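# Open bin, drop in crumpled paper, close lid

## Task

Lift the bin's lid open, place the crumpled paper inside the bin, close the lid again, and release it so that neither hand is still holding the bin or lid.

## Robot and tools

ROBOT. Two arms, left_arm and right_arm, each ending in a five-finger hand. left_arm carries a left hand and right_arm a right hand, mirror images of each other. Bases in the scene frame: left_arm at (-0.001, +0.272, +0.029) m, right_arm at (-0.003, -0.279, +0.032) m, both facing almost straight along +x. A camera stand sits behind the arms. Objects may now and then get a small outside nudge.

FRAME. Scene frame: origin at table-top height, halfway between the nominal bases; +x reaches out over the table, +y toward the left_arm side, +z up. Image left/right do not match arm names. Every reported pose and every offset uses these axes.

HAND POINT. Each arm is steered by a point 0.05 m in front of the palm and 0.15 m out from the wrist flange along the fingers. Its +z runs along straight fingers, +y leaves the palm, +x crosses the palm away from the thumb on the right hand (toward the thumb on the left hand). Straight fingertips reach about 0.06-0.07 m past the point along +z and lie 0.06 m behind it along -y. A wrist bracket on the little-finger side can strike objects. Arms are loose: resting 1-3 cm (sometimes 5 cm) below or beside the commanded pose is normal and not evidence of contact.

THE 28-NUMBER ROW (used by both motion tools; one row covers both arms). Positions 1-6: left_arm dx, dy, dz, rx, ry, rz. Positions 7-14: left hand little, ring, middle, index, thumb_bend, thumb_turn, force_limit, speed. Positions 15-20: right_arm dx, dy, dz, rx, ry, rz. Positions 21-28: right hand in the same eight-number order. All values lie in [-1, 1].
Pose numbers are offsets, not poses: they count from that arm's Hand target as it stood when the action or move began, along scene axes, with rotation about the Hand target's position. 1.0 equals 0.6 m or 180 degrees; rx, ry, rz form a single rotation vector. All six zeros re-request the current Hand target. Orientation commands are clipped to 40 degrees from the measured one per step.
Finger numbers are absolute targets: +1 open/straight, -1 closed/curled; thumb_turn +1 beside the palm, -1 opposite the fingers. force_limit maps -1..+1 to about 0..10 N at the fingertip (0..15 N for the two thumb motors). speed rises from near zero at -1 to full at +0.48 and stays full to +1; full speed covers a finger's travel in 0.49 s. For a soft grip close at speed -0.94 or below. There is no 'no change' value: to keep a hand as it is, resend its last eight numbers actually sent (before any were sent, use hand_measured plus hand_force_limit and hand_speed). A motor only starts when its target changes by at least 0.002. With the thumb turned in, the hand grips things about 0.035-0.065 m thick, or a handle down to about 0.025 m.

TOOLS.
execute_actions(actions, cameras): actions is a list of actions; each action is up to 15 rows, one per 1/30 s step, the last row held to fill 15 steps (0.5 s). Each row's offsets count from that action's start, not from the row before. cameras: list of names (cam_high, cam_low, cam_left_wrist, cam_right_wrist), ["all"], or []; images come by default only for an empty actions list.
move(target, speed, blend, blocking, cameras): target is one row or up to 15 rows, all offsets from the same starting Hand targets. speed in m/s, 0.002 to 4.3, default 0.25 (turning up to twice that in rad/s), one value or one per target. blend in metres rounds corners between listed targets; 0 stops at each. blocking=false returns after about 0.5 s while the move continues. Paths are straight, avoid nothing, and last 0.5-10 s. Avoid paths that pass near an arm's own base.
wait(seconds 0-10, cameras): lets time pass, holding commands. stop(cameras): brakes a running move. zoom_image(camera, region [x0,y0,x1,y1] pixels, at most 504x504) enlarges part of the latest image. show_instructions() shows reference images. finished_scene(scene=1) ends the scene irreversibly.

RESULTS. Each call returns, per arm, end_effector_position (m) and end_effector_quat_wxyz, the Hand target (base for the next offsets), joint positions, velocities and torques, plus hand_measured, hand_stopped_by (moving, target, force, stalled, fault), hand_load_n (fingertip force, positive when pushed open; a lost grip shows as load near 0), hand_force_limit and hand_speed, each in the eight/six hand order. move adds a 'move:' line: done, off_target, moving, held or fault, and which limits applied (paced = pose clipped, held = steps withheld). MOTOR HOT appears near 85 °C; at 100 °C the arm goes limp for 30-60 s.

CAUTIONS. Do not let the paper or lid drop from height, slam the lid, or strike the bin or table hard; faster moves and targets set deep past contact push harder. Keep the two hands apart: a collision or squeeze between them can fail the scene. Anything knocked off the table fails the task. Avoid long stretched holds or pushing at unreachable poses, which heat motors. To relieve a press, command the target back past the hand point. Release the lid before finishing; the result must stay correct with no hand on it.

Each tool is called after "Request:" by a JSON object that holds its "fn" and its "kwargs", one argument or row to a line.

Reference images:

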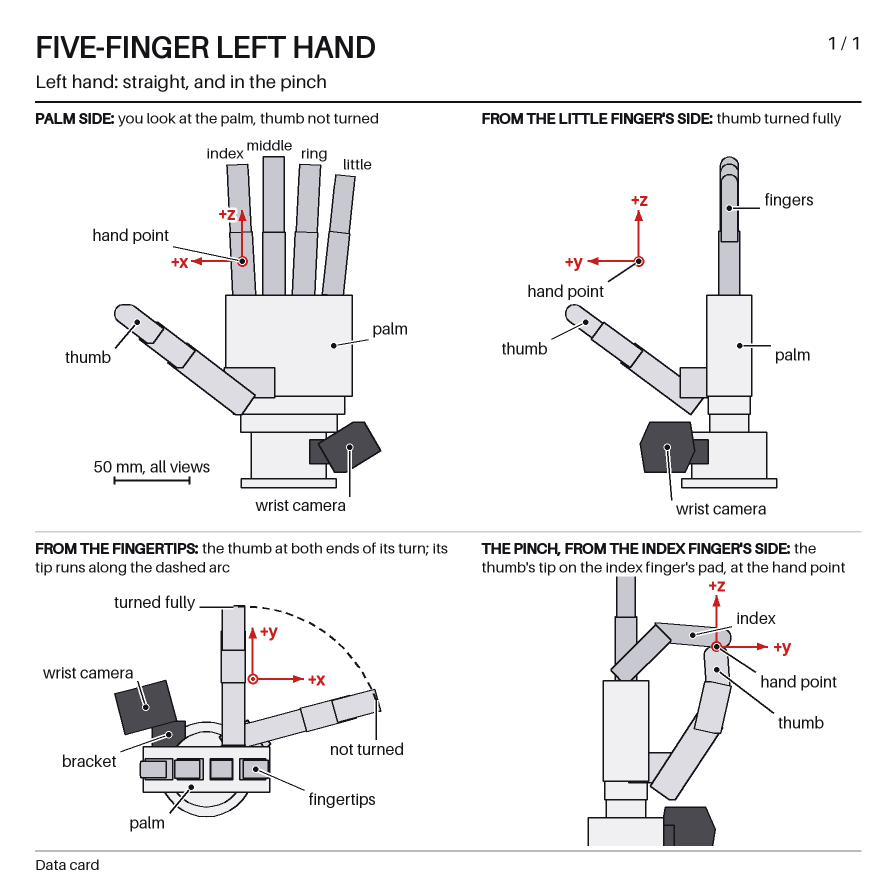

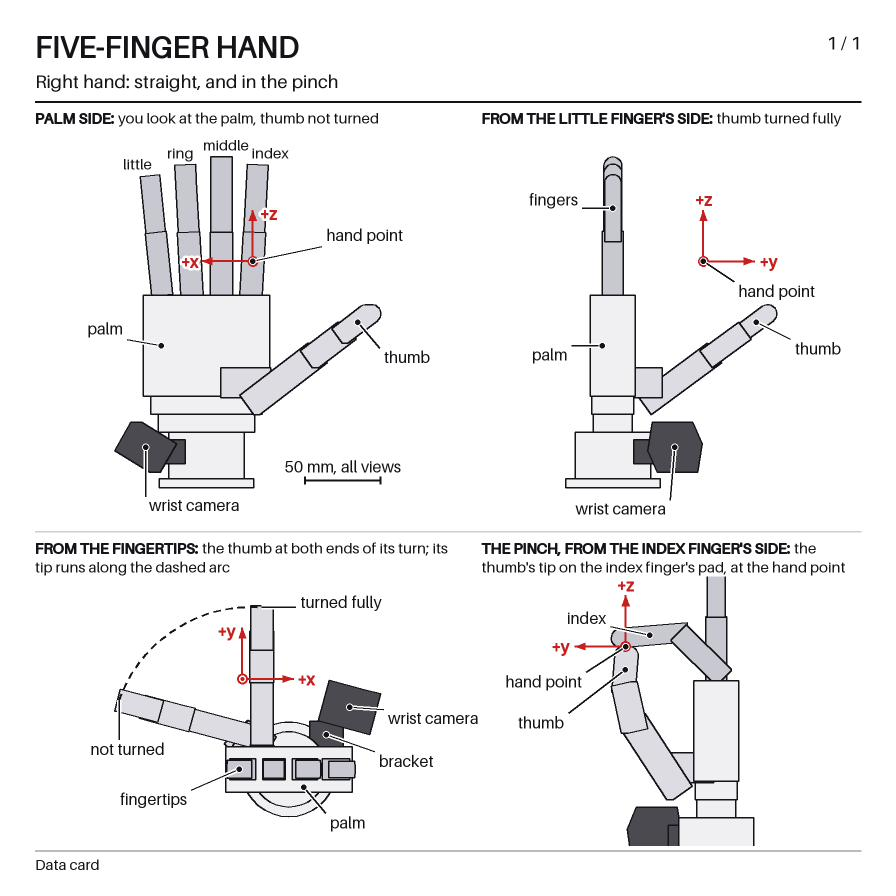

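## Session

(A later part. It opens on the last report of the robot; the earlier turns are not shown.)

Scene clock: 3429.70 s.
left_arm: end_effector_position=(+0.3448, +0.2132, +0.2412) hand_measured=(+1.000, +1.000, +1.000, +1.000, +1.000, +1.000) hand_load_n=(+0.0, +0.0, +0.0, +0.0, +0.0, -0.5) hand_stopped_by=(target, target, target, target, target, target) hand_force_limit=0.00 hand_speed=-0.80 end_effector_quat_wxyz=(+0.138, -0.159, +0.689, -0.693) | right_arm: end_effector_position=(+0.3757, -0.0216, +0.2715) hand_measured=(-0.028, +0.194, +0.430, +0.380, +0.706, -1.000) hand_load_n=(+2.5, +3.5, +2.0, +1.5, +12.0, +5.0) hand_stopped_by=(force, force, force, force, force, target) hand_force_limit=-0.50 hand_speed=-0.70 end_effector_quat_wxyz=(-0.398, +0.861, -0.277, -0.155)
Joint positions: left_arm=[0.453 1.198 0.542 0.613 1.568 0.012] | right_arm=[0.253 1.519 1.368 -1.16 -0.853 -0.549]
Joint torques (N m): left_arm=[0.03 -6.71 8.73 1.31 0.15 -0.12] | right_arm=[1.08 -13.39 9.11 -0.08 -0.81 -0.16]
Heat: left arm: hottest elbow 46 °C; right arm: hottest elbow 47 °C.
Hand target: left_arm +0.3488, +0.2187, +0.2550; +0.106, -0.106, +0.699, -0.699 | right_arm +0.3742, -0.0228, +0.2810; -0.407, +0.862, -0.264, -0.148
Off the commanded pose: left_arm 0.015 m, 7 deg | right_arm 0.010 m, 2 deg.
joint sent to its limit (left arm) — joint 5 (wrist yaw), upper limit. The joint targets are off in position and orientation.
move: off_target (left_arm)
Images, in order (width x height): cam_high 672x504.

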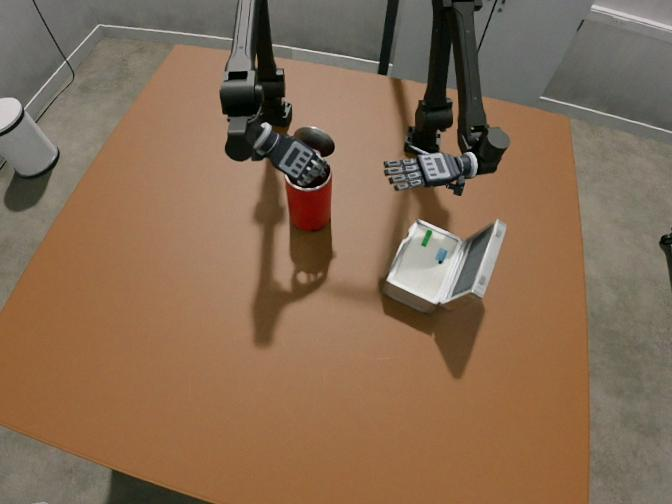

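Request:
{"fn": "move", "kwargs": {
  "target": [0,0,0,0,0,0,1,1,1,1,1,1,0,-0.8, -0.008,0.015,0,0,0,0,-0.1,0.0,0.2,0.3,0.7,-1,-0.5,-0.7],
  "speed": 0.04,
  "cameras": ["cam_high","cam_left_wrist","cam_right_wrist"]
}}

Request:
{"fn": "zoom_image", "kwargs": {
  "camera": "cam_high",
  "region": [270, 120, 350, 200]
}}

Request:
{"fn": "zoom_image", "kwargs": {
  "camera": "cam_left_wrist",
  "region": [290, 50, 460, 250]
}}

Scene clock: 3433.73 s.
left_arm: end_effector_position=(+0.3448, +0.2132, +0.2412) hand_measured=(+1.000, +1.000, +1.000, +1.000, +1.000, +1.000) hand_load_n=(+0.0, +0.0, +0.0, +0.0, +0.0, +0.0) hand_stopped_by=(target, target, target, target, target, target) hand_force_limit=0.00 hand_speed=-0.80 end_effector_quat_wxyz=(+0.138, -0.159, +0.689, -0.693) | right_arm: end_effector_position=(+0.3735, -0.0188, +0.2721) hand_measured=(-0.028, +0.194, +0.430, +0.380, +0.706, -1.000) hand_load_n=(+2.5, +3.5, +2.0, +1.5, +12.0, +5.0) hand_stopped_by=(force, force, force, force, force, target) hand_force_limit=-0.50 hand_speed=-0.70 end_effector_quat_wxyz=(-0.398, +0.862, -0.274, -0.156)
Joint positions: left_arm=[0.453 1.198 0.542 0.613 1.568 0.012] | right_arm=[0.261 1.517 1.368 -1.16 -0.853 -0.549]
Joint torques (N m): left_arm=[0.03 -6.71 8.75 1.32 0.15 -0.12] | right_arm=[2.32 -13.98 8.1 0.79 -0.55 0.16]
Heat: left arm: hottest elbow 46 °C; right arm: hottest elbow 47 °C.
Hand target: left_arm +0.3488, +0.2187, +0.2550; +0.106, -0.106, +0.699, -0.699 | right_arm +0.3694, -0.0138, +0.2810; -0.407, +0.862, -0.264, -0.148
Off the commanded pose: left_arm 0.015 m, 7 deg | right_arm 0.011 m, 2 deg.
joint sent to its limit (left arm) — joint 5 (wrist yaw), upper limit. The joint targets are off in position and orientation.
move: off_target (left_arm, right_arm)
camera_calibration:
cam_left_wrist: T_world_to_cam=[[-0.129357, -0.0907314, 0.987438, -0.179219], [-0.985177, 0.1249, -0.117584, 0.341162], [-0.112662, -0.988012, -0.105543, 0.388777], [0, 0, 0, 1]] pos_world=[0.356722, 0.325244, 0.258116]
cam_right_wrist: T_world_to_cam=[[-0.333354, -0.602795, -0.724923, 0.310959], [-0.770188, -0.269359, 0.578149, 0.122829], [-0.54377, 0.751055, -0.374473, 0.431973], [0, 0, 0, 1]] pos_world=[0.433155, -0.103906, 0.31617]
Images, in order (width x height): cam_high 672x504, cam_left_wrist 672x504, cam_right_wrist 672x504.

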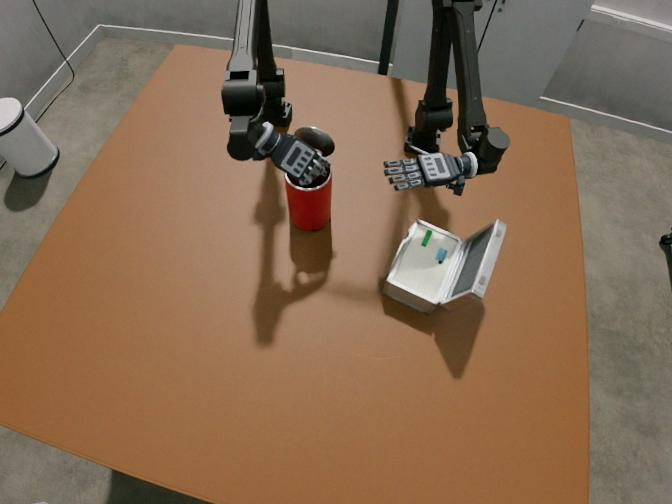

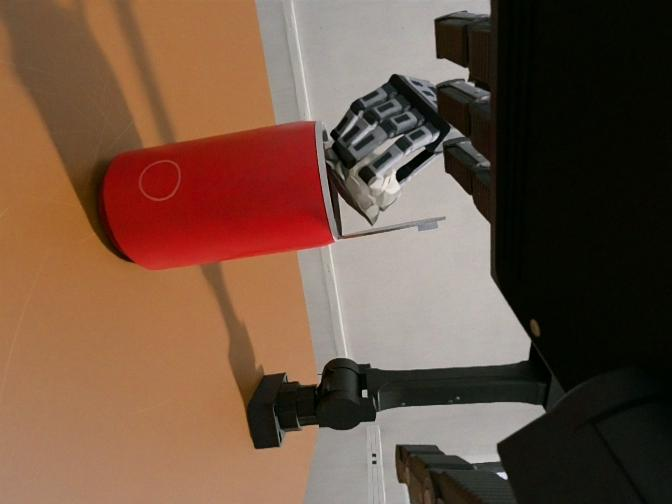

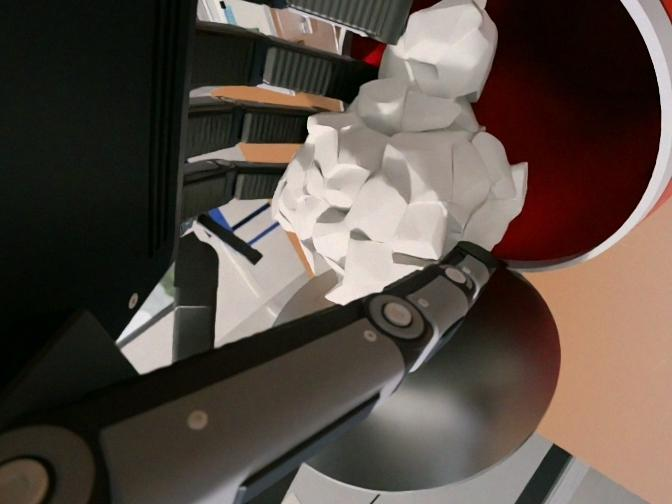

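Scaled by 6.300 from the camera's 672x504 image, which has a finer 960x720 frame.

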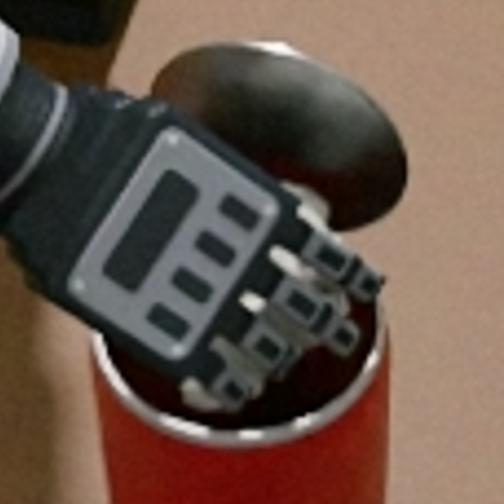

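Scaled by 2.520 from the camera's 672x504 image, which has a finer 960x720 frame.

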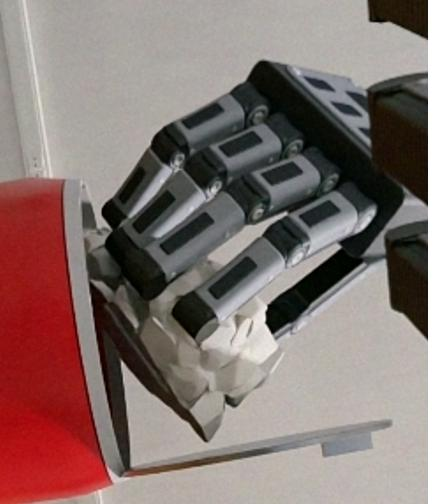

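Request:
{"fn": "execute_actions", "kwargs": {
  "actions": [
    [[0,0,0,0,0,0,1,1,1,1,1,1,0,-0.8,0,0,0,0,0,0,0.6,0.7,0.8,0.8,1,-1,-0.5,-0.2]],
    [[0,0,0,0,0,0,1,1,1,1,1,1,0,-0.8,0,0,0,0,0,0,0.6,0.7,0.8,0.8,1,-1,-0.5,-0.2]]
  ],
  "cameras": ["all"]
}}

Request:
{"fn": "zoom_image", "kwargs": {
  "camera": "cam_left_wrist",
  "region": [290, 50, 460, 250]
}}

Scene clock: 3439.23 s.
left_arm: end_effector_position=(+0.3448, +0.2132, +0.2412) hand_measured=(+1.000, +1.000, +1.000, +1.000, +1.000, +1.000) hand_load_n=(-0.5, +0.0, +0.0, +0.0, +0.0, +0.0) hand_stopped_by=(target, target, target, target, target, target) hand_force_limit=0.00 hand_speed=-0.80 end_effector_quat_wxyz=(+0.138, -0.159, +0.689, -0.693) | right_arm: end_effector_position=(+0.3734, -0.0188, +0.2727) hand_measured=(+0.600, +0.700, +0.800, +0.800, +1.000, -1.000) hand_load_n=(+0.0, +0.0, +0.0, +0.0, +0.0, +0.0) hand_stopped_by=(target, target, target, target, target, target) hand_force_limit=-0.50 hand_speed=-0.20 end_effector_quat_wxyz=(-0.398, +0.862, -0.274, -0.155)
Joint positions: left_arm=[0.453 1.198 0.542 0.613 1.568 0.012] | right_arm=[0.261 1.516 1.368 -1.16 -0.853 -0.549]
Joint torques (N m): left_arm=[0.03 -6.71 8.73 1.31 0.15 -0.12] | right_arm=[2.32 -14.04 8.12 0.8 -0.55 0.16]
Heat: left arm: hottest elbow 46 °C; right arm: hottest elbow 46 °C.
Hand target: left_arm +0.3488, +0.2187, +0.2550; +0.106, -0.106, +0.699, -0.699 | right_arm +0.3694, -0.0138, +0.2810; -0.407, +0.862, -0.264, -0.148
Off the commanded pose: left_arm 0.015 m, 7 deg | right_arm 0.010 m, 2 deg.
joint sent to its limit (left arm) — joint 5 (wrist yaw), upper limit. The joint targets are off in position and orientation.
camera_calibration:
cam_left_wrist: T_world_to_cam=[[-0.129357, -0.0907314, 0.987438, -0.179219], [-0.985177, 0.1249, -0.117584, 0.341162], [-0.112662, -0.988012, -0.105543, 0.388777], [0, 0, 0, 1]] pos_world=[0.356722, 0.325244, 0.258116]
cam_right_wrist: T_world_to_cam=[[-0.332352, -0.602501, -0.725627, 0.311115], [-0.771011, -0.269558, 0.576958, 0.122967], [-0.543217, 0.751219, -0.374947, 0.431963], [0, 0, 0, 1]] pos_world=[0.432858, -0.103905, 0.31677]

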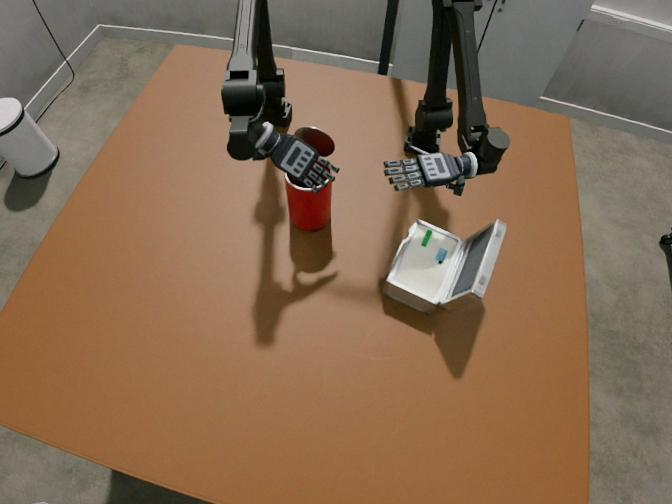

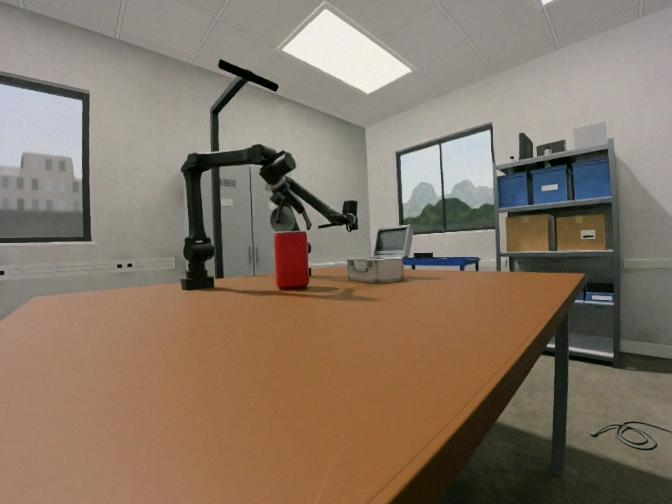

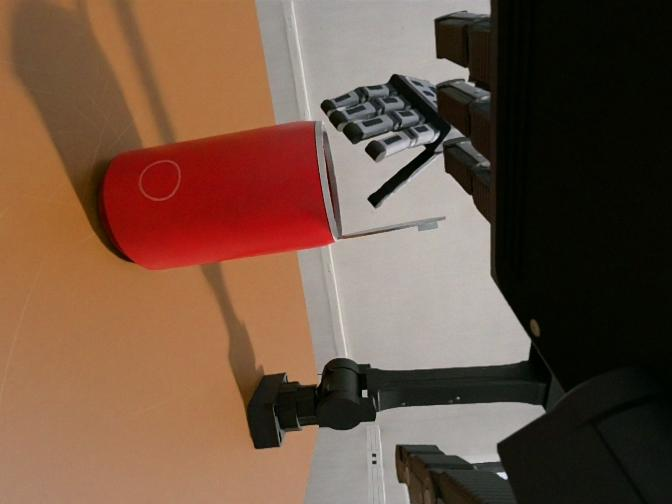

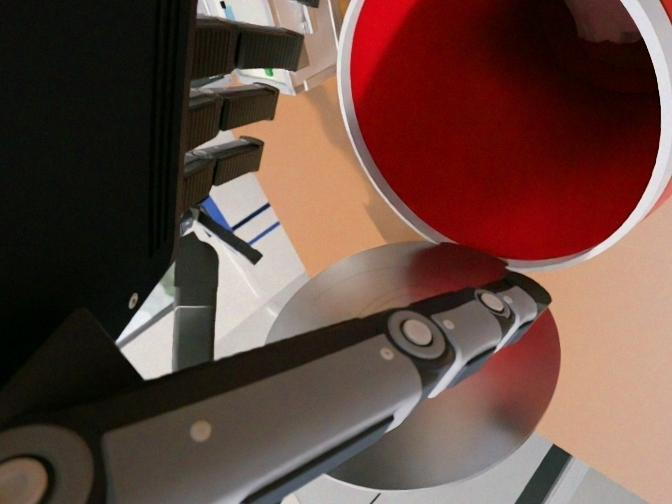

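Scaled by 2.520 from the camera's 672x504 image, which has a finer 960x720 frame.

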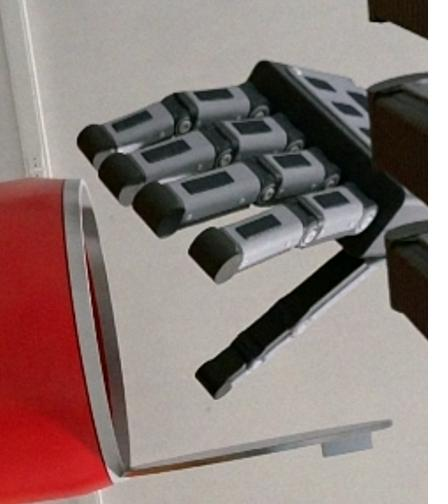

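Request:
{"fn": "move", "kwargs": {
  "target": [
    [0,0,0,0,0,0,-1,-1,-1,1,1,1,0,-0.3, 0.025,0,0.14,0,0,0,0.6,0.7,0.8,0.8,1,-1,-0.5,-0.2],
    [-0.031,-0.198,-0.017,0,0,-0.085,-1,-1,-1,1,1,1,0,-0.3, 0.02,-0.31,0.13,0,0,0,0.6,0.7,0.8,0.8,1,-1,-0.5,-0.2]
  ],
  "speed": [0.1,0.15],
  "cameras": ["all"]
}}

Request:
{"fn": "zoom_image", "kwargs": {
  "camera": "cam_high",
  "region": [270, 110, 370, 210]
}}

Scene clock: 3512.20 s.
left_arm: end_effector_position=(+0.3155, +0.0996, +0.2321) hand_measured=(-1.000, -1.000, -1.000, +1.000, +1.000, +1.000) hand_load_n=(+0.5, +0.0, +0.0, +0.0, +0.0, +0.0) hand_stopped_by=(target, target, target, target, target, target) hand_force_limit=0.00 hand_speed=-0.30 end_effector_quat_wxyz=(+0.002, -0.050, +0.705, -0.707) | right_arm: end_effector_position=(+0.3854, -0.1981, +0.3525) hand_measured=(+0.600, +0.700, +0.800, +0.800, +1.000, -1.000) hand_load_n=(+0.0, +0.0, +0.0, +0.0, +0.0, +0.0) hand_stopped_by=(target, target, target, target, target, target) hand_force_limit=-0.50 hand_speed=-0.20 end_effector_quat_wxyz=(-0.414, +0.852, -0.303, -0.102)
Joint positions: left_arm=[0.105 1.259 0.565 0.613 1.57 0.012] | right_arm=[-0.147 1.49 1.568 -1.674 -0.881 -1.021]
Joint torques (N m): left_arm=[-1.32 -5.6 9.91 2.07 0.15 0.12] | right_arm=[1.85 -12.63 8.4 -0.46 -0.35 -0.18]
Heat: left arm: hottest elbow 46 °C; right arm: hottest elbow 45 °C.
Hand target: left_arm +0.3302, +0.0999, +0.2448; +0.012, -0.012, +0.707, -0.707 | right_arm +0.3814, -0.1998, +0.3590; -0.407, +0.862, -0.264, -0.148
Off the commanded pose: left_arm 0.019 m, 5 deg | right_arm 0.008 m, 7 deg.
joint sent to its limit (left arm) — joint 5 (wrist yaw), upper limit. The joint targets are off in position, not in orientation.
joint sent to its limit (right arm) — joint 4 (wrist pitch), lower limit. The joint targets are off in position and orientation.
move: off_target (left_arm, right_arm)
camera_calibration:
cam_left_wrist: T_world_to_cam=[[-0.114785, -0.0380513, 0.992661, -0.195397], [-0.886624, 0.454595, -0.0850979, 0.253938], [-0.448021, -0.889885, -0.085918, 0.363668], [0, 0, 0, 1]] pos_world=[0.36565, 0.200749, 0.246819]
cam_right_wrist: T_world_to_cam=[[-0.337715, -0.5704, -0.748727, 0.281628], [-0.835172, -0.185265, 0.517846, 0.100201], [-0.434092, 0.8002, -0.413816, 0.584439], [0, 0, 0, 1]] pos_world=[0.432495, -0.288464, 0.400824]

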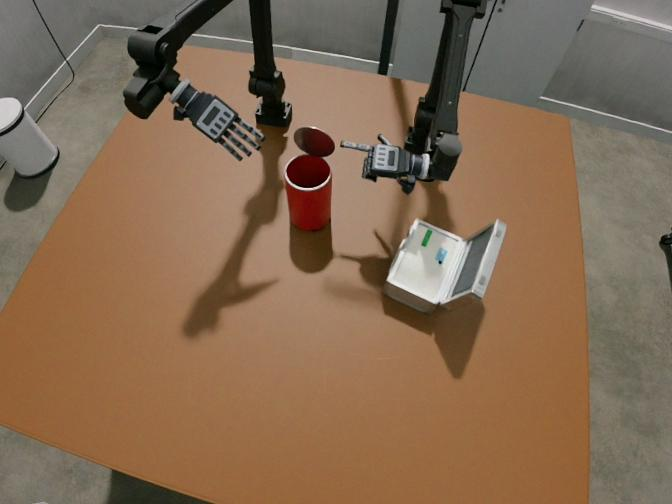

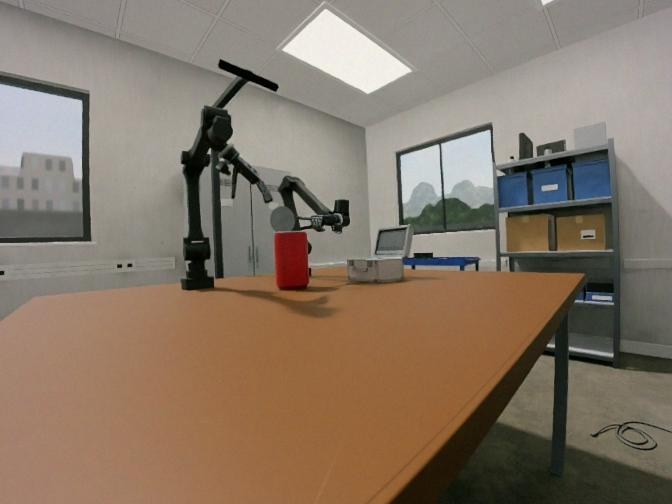

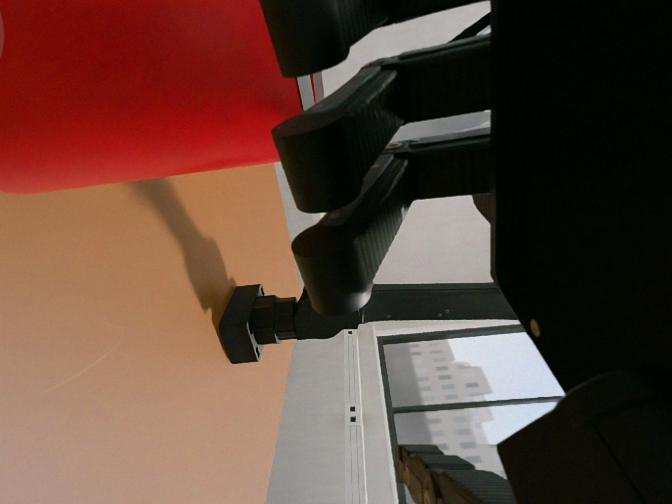

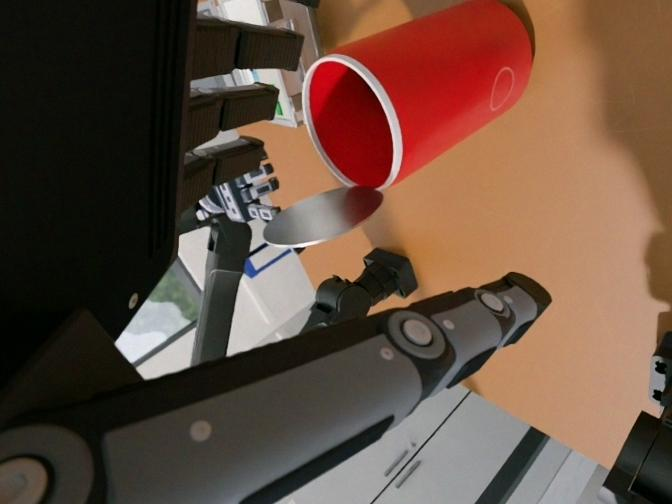

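Scaled by 5.040 from the camera's 672x504 image, which has a finer 960x720 frame.

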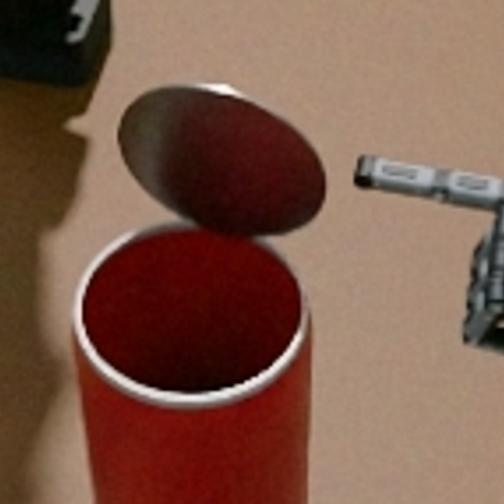

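Request:
{"fn": "move", "kwargs": {
  "target": [-0.005,-0.035,0,0,0,0,-1,-1,-1,1,1,1,0,-0.3, 0,0,0,0,0,0,0.6,0.7,0.8,0.8,1,-1,-0.5,-0.2],
  "speed": 0.08,
  "cameras": ["cam_high"]
}}

Request:
{"fn": "zoom_image", "kwargs": {
  "camera": "cam_high",
  "region": [270, 110, 370, 210]
}}

Scene clock: 3520.40 s.
left_arm: end_effector_position=(+0.3113, +0.0804, +0.2323) hand_measured=(-1.000, -1.000, -1.000, +1.000, +1.000, +1.000) hand_load_n=(+0.0, +0.0, +0.0, +0.0, +0.0, +0.0) hand_stopped_by=(target, target, target, target, target, target) hand_force_limit=0.00 hand_speed=-0.30 end_effector_quat_wxyz=(-0.009, -0.038, +0.707, -0.706) | right_arm: end_effector_position=(+0.3854, -0.1981, +0.3525) hand_measured=(+0.600, +0.700, +0.800, +0.800, +1.000, -1.000) hand_load_n=(+0.0, +0.0, +0.0, +0.0, +0.0, +0.0) hand_stopped_by=(target, target, target, target, target, target) hand_force_limit=-0.50 hand_speed=-0.20 end_effector_quat_wxyz=(-0.414, +0.852, -0.303, -0.102)
Joint positions: left_arm=[0.045 1.262 0.569 0.613 1.544 0.012] | right_arm=[-0.147 1.49 1.568 -1.674 -0.881 -1.021]
Joint torques (N m): left_arm=[-1.55 -5.6 9.98 2.1 0 0.12] | right_arm=[1.9 -12.69 8.39 -0.47 -0.33 -0.18]
Heat: left arm: hottest elbow 45 °C; right arm: hottest elbow 45 °C.
Hand target: left_arm +0.3272, +0.0789, +0.2448; +0.012, -0.012, +0.707, -0.707 | right_arm +0.3814, -0.1998, +0.3590; -0.407, +0.862, -0.264, -0.148
Off the commanded pose: left_arm 0.020 m, 4 deg | right_arm 0.008 m, 7 deg.
joint sent to its limit (right arm) — joint 4 (wrist pitch), lower limit. The joint targets are off in position and orientation.
move: off_target (left_arm, right_arm)
Images, in order (width x height): cam_high 672x504.

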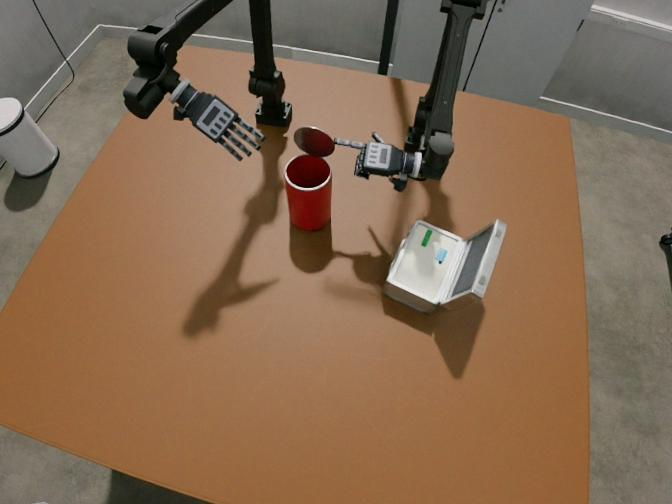

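Scaled by 5.040 from the camera's 672x504 image, which has a finer 960x720 frame.

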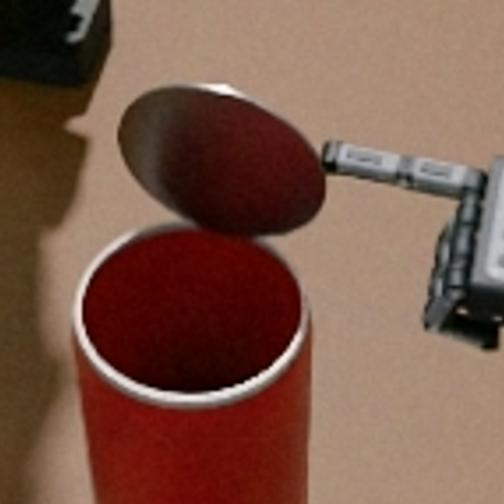

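Request:
{"fn": "move", "kwargs": {
  "target": [0.008,-0.032,0.003,0,0,0,-1,-1,-1,1,1,1,0,-0.3, 0,0,0,0,0,0,0.6,0.7,0.8,0.8,1,-1,-0.5,-0.2],
  "speed": 0.08,
  "cameras": ["cam_high","cam_right_wrist"]
}}

Request:
{"fn": "zoom_image", "kwargs": {
  "camera": "cam_high",
  "region": [270, 110, 370, 210]
}}

Request:
{"fn": "zoom_image", "kwargs": {
  "camera": "cam_right_wrist",
  "region": [180, 100, 420, 280]
}}

Scene clock: 3523.97 s.
left_arm: end_effector_position=(+0.3170, +0.0622, +0.2332) hand_measured=(-1.000, -1.000, -1.000, +1.000, +1.000, +1.000) hand_load_n=(+0.0, +0.0, +0.0, -0.5, +0.0, +0.0) hand_stopped_by=(target, target, target, target, target, target) hand_force_limit=0.00 hand_speed=-0.30 end_effector_quat_wxyz=(-0.008, -0.037, +0.708, -0.705) | right_arm: end_effector_position=(+0.3854, -0.1981, +0.3525) hand_measured=(+0.600, +0.700, +0.800, +0.800, +1.000, -1.000) hand_load_n=(+0.0, +0.0, +0.0, +0.0, +0.0, +0.0) hand_stopped_by=(target, target, target, target, target, target) hand_force_limit=-0.50 hand_speed=-0.20 end_effector_quat_wxyz=(-0.414, +0.852, -0.303, -0.102)
Joint positions: left_arm=[-0.009 1.274 0.585 0.613 1.488 0.012] | right_arm=[-0.147 1.49 1.568 -1.674 -0.881 -1.021]
Joint torques (N m): left_arm=[-1.55 -5.77 10.03 2.32 0 0.05] | right_arm=[1.9 -12.63 8.39 -0.46 -0.34 -0.17]
Heat: left arm: hottest elbow 45 °C; right arm: hottest elbow 45 °C.
Hand target: left_arm +0.3320, +0.0597, +0.2466; +0.012, -0.012, +0.707, -0.707 | right_arm +0.3814, -0.1998, +0.3590; -0.407, +0.862, -0.264, -0.148
Off the commanded pose: left_arm 0.020 m, 4 deg | right_arm 0.008 m, 7 deg.
joint sent to its limit (right arm) — joint 4 (wrist pitch), lower limit. The joint targets are off in position and orientation.
move: off_target (left_arm, right_arm)
camera_calibration:
cam_right_wrist: T_world_to_cam=[[-0.337715, -0.5704, -0.748727, 0.281628], [-0.835172, -0.185265, 0.517846, 0.100201], [-0.434092, 0.8002, -0.413816, 0.584439], [0, 0, 0, 1]] pos_world=[0.432495, -0.288464, 0.400824]
Images, in order (width x height): cam_high 672x504, cam_right_wrist 672x504.

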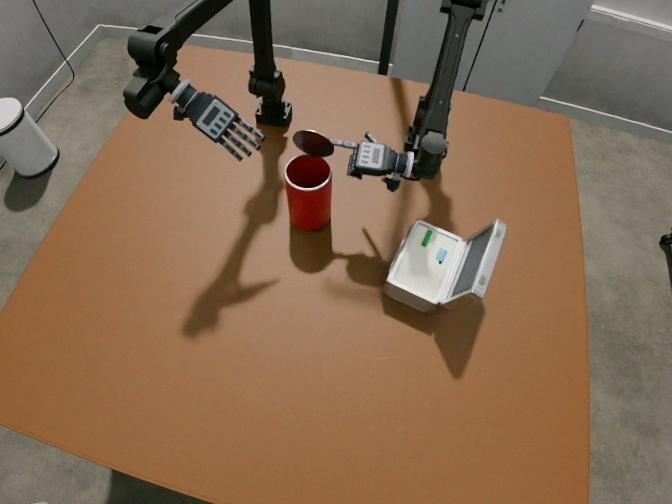

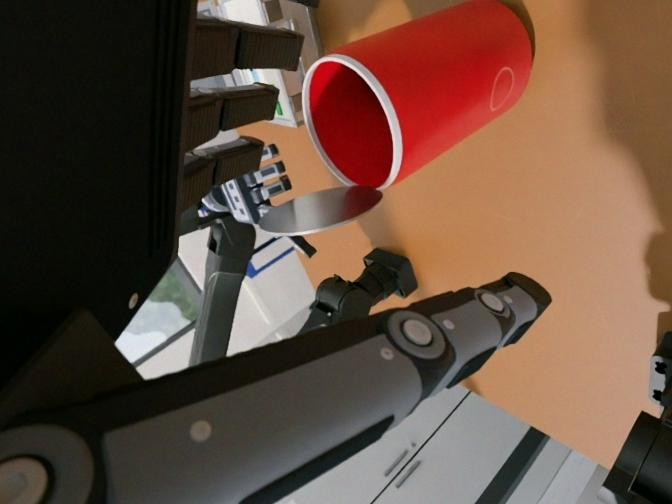

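Scaled by 5.040 from the camera's 672x504 image, which has a finer 960x720 frame.

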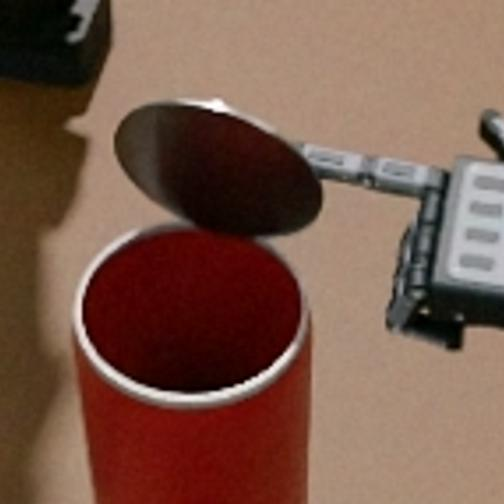

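Scaled by 2.100 from the camera's 672x504 image, which has a finer 960x720 frame.

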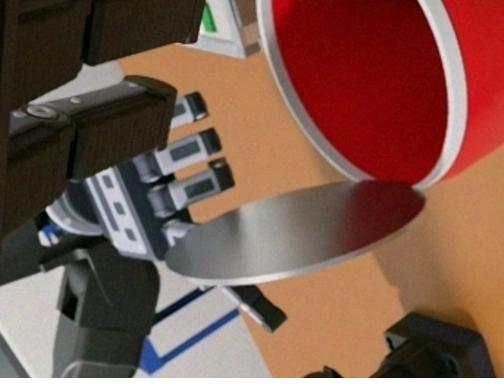

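Request:
{"fn": "execute_actions", "kwargs": {
  "actions": [
    [[0,0,0,0,0,0,-1,-1,1,1,1,1,0,-0.4,0,0,0,0,0,0,0.6,0.7,0.8,0.8,1,-1,-0.5,-0.2]],
    [[0,0,0,0,0,0,-1,-1,1,1,1,1,0,-0.4,0,0,0,0,0,0,0.6,0.7,0.8,0.8,1,-1,-0.5,-0.2]]
  ],
  "cameras": ["cam_high","cam_right_wrist"]
}}

Request:
{"fn": "zoom_image", "kwargs": {
  "camera": "cam_high",
  "region": [270, 110, 370, 210]
}}

Request:
{"fn": "zoom_image", "kwargs": {
  "camera": "cam_right_wrist",
  "region": [180, 100, 420, 280]
}}

Scene clock: 3543.70 s.
left_arm: end_effector_position=(+0.3173, +0.0626, +0.2332) hand_measured=(-1.000, -1.000, +1.000, +1.000, +1.000, +1.000) hand_load_n=(+0.0, +0.0, +0.0, +0.0, +0.0, +0.0) hand_stopped_by=(target, target, target, target, target, target) hand_force_limit=0.00 hand_speed=-0.40 end_effector_quat_wxyz=(-0.007, -0.038, +0.708, -0.705) | right_arm: end_effector_position=(+0.3854, -0.1981, +0.3525) hand_measured=(+0.600, +0.700, +0.800, +0.800, +1.000, -1.000) hand_load_n=(+0.0, +0.0, +0.0, +0.0, +0.0, +0.0) hand_stopped_by=(target, target, target, target, target, target) hand_force_limit=-0.50 hand_speed=-0.20 end_effector_quat_wxyz=(-0.414, +0.852, -0.303, -0.102)
Joint positions: left_arm=[-0.007 1.274 0.585 0.613 1.488 0.012] | right_arm=[-0.147 1.49 1.568 -1.674 -0.881 -1.021]
Joint torques (N m): left_arm=[-1.61 -5.83 10.04 2.32 0 0.05] | right_arm=[1.85 -12.57 8.39 -0.46 -0.34 -0.18]
Heat: left arm: hottest elbow 45 °C; right arm: hottest elbow 46 °C.
Hand target: left_arm +0.3320, +0.0597, +0.2466; +0.012, -0.012, +0.707, -0.707 | right_arm +0.3814, -0.1998, +0.3590; -0.407, +0.862, -0.264, -0.148
Off the commanded pose: left_arm 0.020 m, 4 deg | right_arm 0.008 m, 7 deg.
joint sent to its limit (right arm) — joint 4 (wrist pitch), lower limit. The joint targets are off in position and orientation.
camera_calibration:
cam_right_wrist: T_world_to_cam=[[-0.337715, -0.5704, -0.748727, 0.281628], [-0.835172, -0.185265, 0.517846, 0.100201], [-0.434092, 0.8002, -0.413816, 0.584439], [0, 0, 0, 1]] pos_world=[0.432495, -0.288464, 0.400824]
Images, in order (width x height): cam_high 672x504, cam_right_wrist 672x504.

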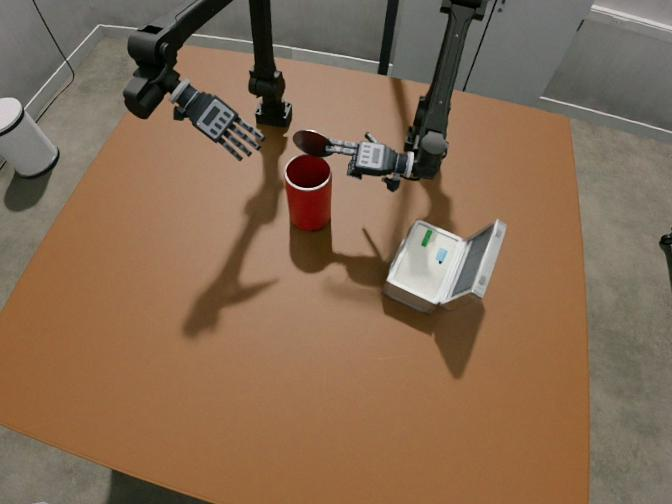

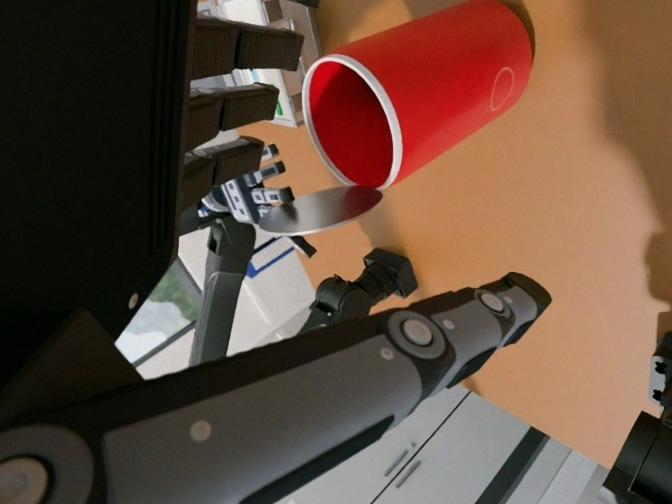

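Scaled by 5.040 from the camera's 672x504 image, which has a finer 960x720 frame.

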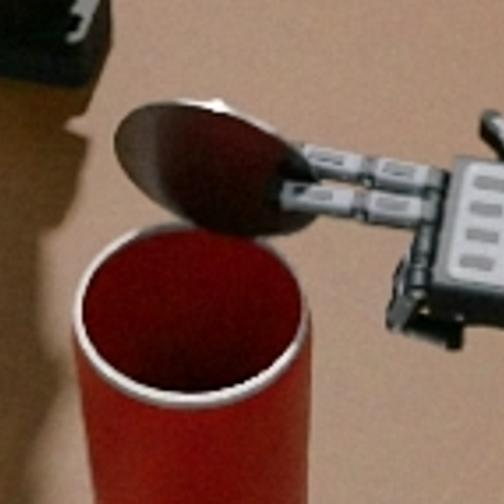

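Scaled by 2.100 from the camera's 672x504 image, which has a finer 960x720 frame.

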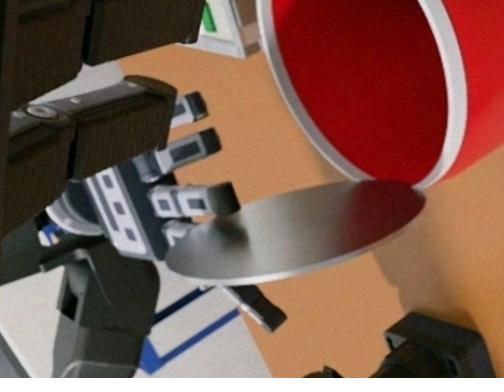

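Request:
{"fn": "move", "kwargs": {
  "target": [0.011,0,-0.006,-0.0035,0.1,0,-1,-1,1,1,1,1,0,-0.4, 0,0,0,0,0,0,0.6,0.7,0.8,0.8,1,-1,-0.5,-0.2],
  "speed": 0.1,
  "cameras": ["cam_high"]
}}

Request:
{"fn": "zoom_image", "kwargs": {
  "camera": "cam_high",
  "region": [270, 110, 370, 210]
}}

Request:
{"fn": "execute_actions", "kwargs": {
  "actions": [],
  "cameras": ["cam_right_wrist"]
}}

Request:
{"fn": "zoom_image", "kwargs": {
  "camera": "cam_right_wrist",
  "region": [180, 100, 420, 280]
}}

Scene clock: 3564.67 s.
left_arm: end_effector_position=(+0.3269, +0.0612, +0.2316) hand_measured=(-1.000, -1.000, +1.000, +1.000, +1.000, +1.000) hand_load_n=(+0.0, +0.0, +0.0, +0.0, +0.0, +0.0) hand_stopped_by=(target, target, target, target, target, target) hand_force_limit=0.00 hand_speed=-0.40 end_effector_quat_wxyz=(-0.103, -0.135, +0.698, -0.696) | right_arm: end_effector_position=(+0.3854, -0.1981, +0.3525) hand_measured=(+0.600, +0.700, +0.800, +0.800, +1.000, -1.000) hand_load_n=(+0.0, +0.0, +0.0, +0.0, +0.0, +0.0) hand_stopped_by=(target, target, target, target, target, target) hand_force_limit=-0.50 hand_speed=-0.20 end_effector_quat_wxyz=(-0.414, +0.852, -0.303, -0.102)
Joint positions: left_arm=[-0.007 1.363 0.635 0.601 1.488 -0.211] | right_arm=[-0.147 1.49 1.568 -1.674 -0.881 -1.021]
Joint torques (N m): left_arm=[-1.38 -6.65 9.54 2.1 0.18 -0.22] | right_arm=[1.9 -12.57 8.39 -0.46 -0.33 -0.18]
Heat: left arm: hottest elbow 45 °C; right arm: hottest elbow 46 °C.
Hand target: left_arm +0.3386, +0.0597, +0.2430; -0.098, -0.122, +0.696, -0.700 | right_arm +0.3814, -0.1998, +0.3590; -0.407, +0.862, -0.264, -0.148
Off the commanded pose: left_arm 0.016 m, 2 deg | right_arm 0.008 m, 7 deg.
joint sent to its limit (right arm) — joint 4 (wrist pitch), lower limit. The joint targets are off in position and orientation.
move: off_target (left_arm, right_arm)
Images, in order (width x height): cam_high 672x504.

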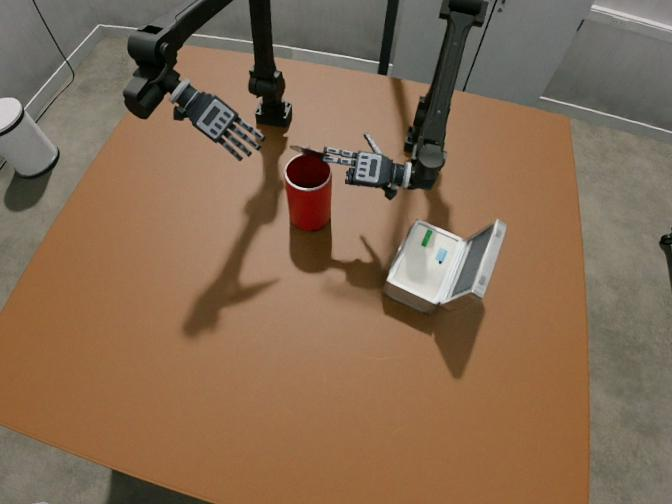

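Scaled by 5.040 from the camera's 672x504 image, which has a finer 960x720 frame.

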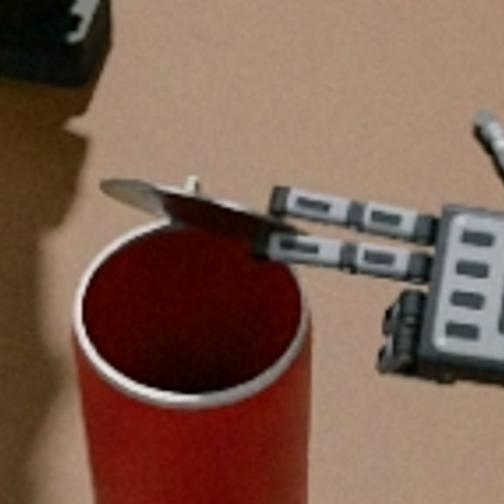

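Scene clock: 3564.67 s.
left_arm: end_effector_position=(+0.3269, +0.0612, +0.2316) hand_measured=(-1.000, -1.000, +1.000, +1.000, +1.000, +1.000) hand_load_n=(+0.0, +0.0, +0.0, +0.0, +0.0, +0.0) hand_stopped_by=(target, target, target, target, target, target) hand_force_limit=0.00 hand_speed=-0.40 end_effector_quat_wxyz=(-0.103, -0.135, +0.698, -0.696) | right_arm: end_effector_position=(+0.3854, -0.1981, +0.3525) hand_measured=(+0.600, +0.700, +0.800, +0.800, +1.000, -1.000) hand_load_n=(+0.0, +0.0, +0.0, +0.0, +0.0, +0.0) hand_stopped_by=(target, target, target, target, target, target) hand_force_limit=-0.50 hand_speed=-0.20 end_effector_quat_wxyz=(-0.414, +0.852, -0.303, -0.102)
Joint positions: left_arm=[-0.007 1.363 0.635 0.601 1.488 -0.211] | right_arm=[-0.147 1.49 1.568 -1.674 -0.881 -1.021]
Joint velocities: within noise
Joint torques (N m): left_arm=[-1.38 -6.65 9.54 2.1 0.18 -0.22] | right_arm=[1.9 -12.57 8.39 -0.46 -0.33 -0.18]
Motor temperatures (°C): left_arm=[31 34 45 29 31 29] | right_arm=[28 37 46 31 34 29]
Heat: left arm: hottest elbow 45 °C; right arm: hottest elbow 46 °C.
Hand target: left_arm +0.3386, +0.0597, +0.2430; -0.098, -0.122, +0.696, -0.700 | right_arm +0.3814, -0.1998, +0.3590; -0.407, +0.862, -0.264, -0.148
Off the commanded pose: left_arm 0.016 m, 2 deg | right_arm 0.008 m, 7 deg.
camera_calibration:
cam_right_wrist: T_world_to_cam=[[-0.337715, -0.5704, -0.748727, 0.281628], [-0.835172, -0.185265, 0.517846, 0.100201], [-0.434092, 0.8002, -0.413816, 0.584439], [0, 0, 0, 1]] pos_world=[0.432495, -0.288464, 0.400824]
Images, in order (width x height): cam_right_wrist 672x504.

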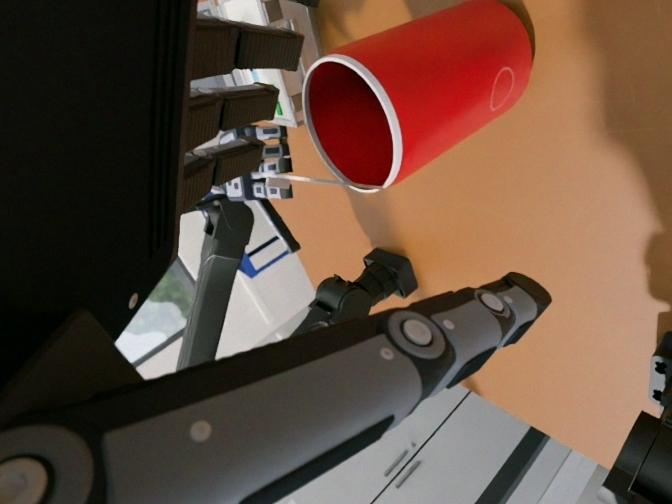

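Scaled by 2.100 from the camera's 672x504 image, which has a finer 960x720 frame.

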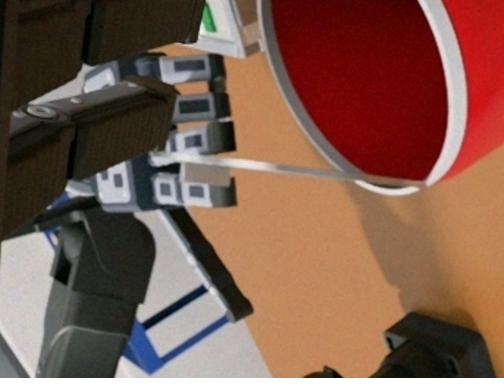

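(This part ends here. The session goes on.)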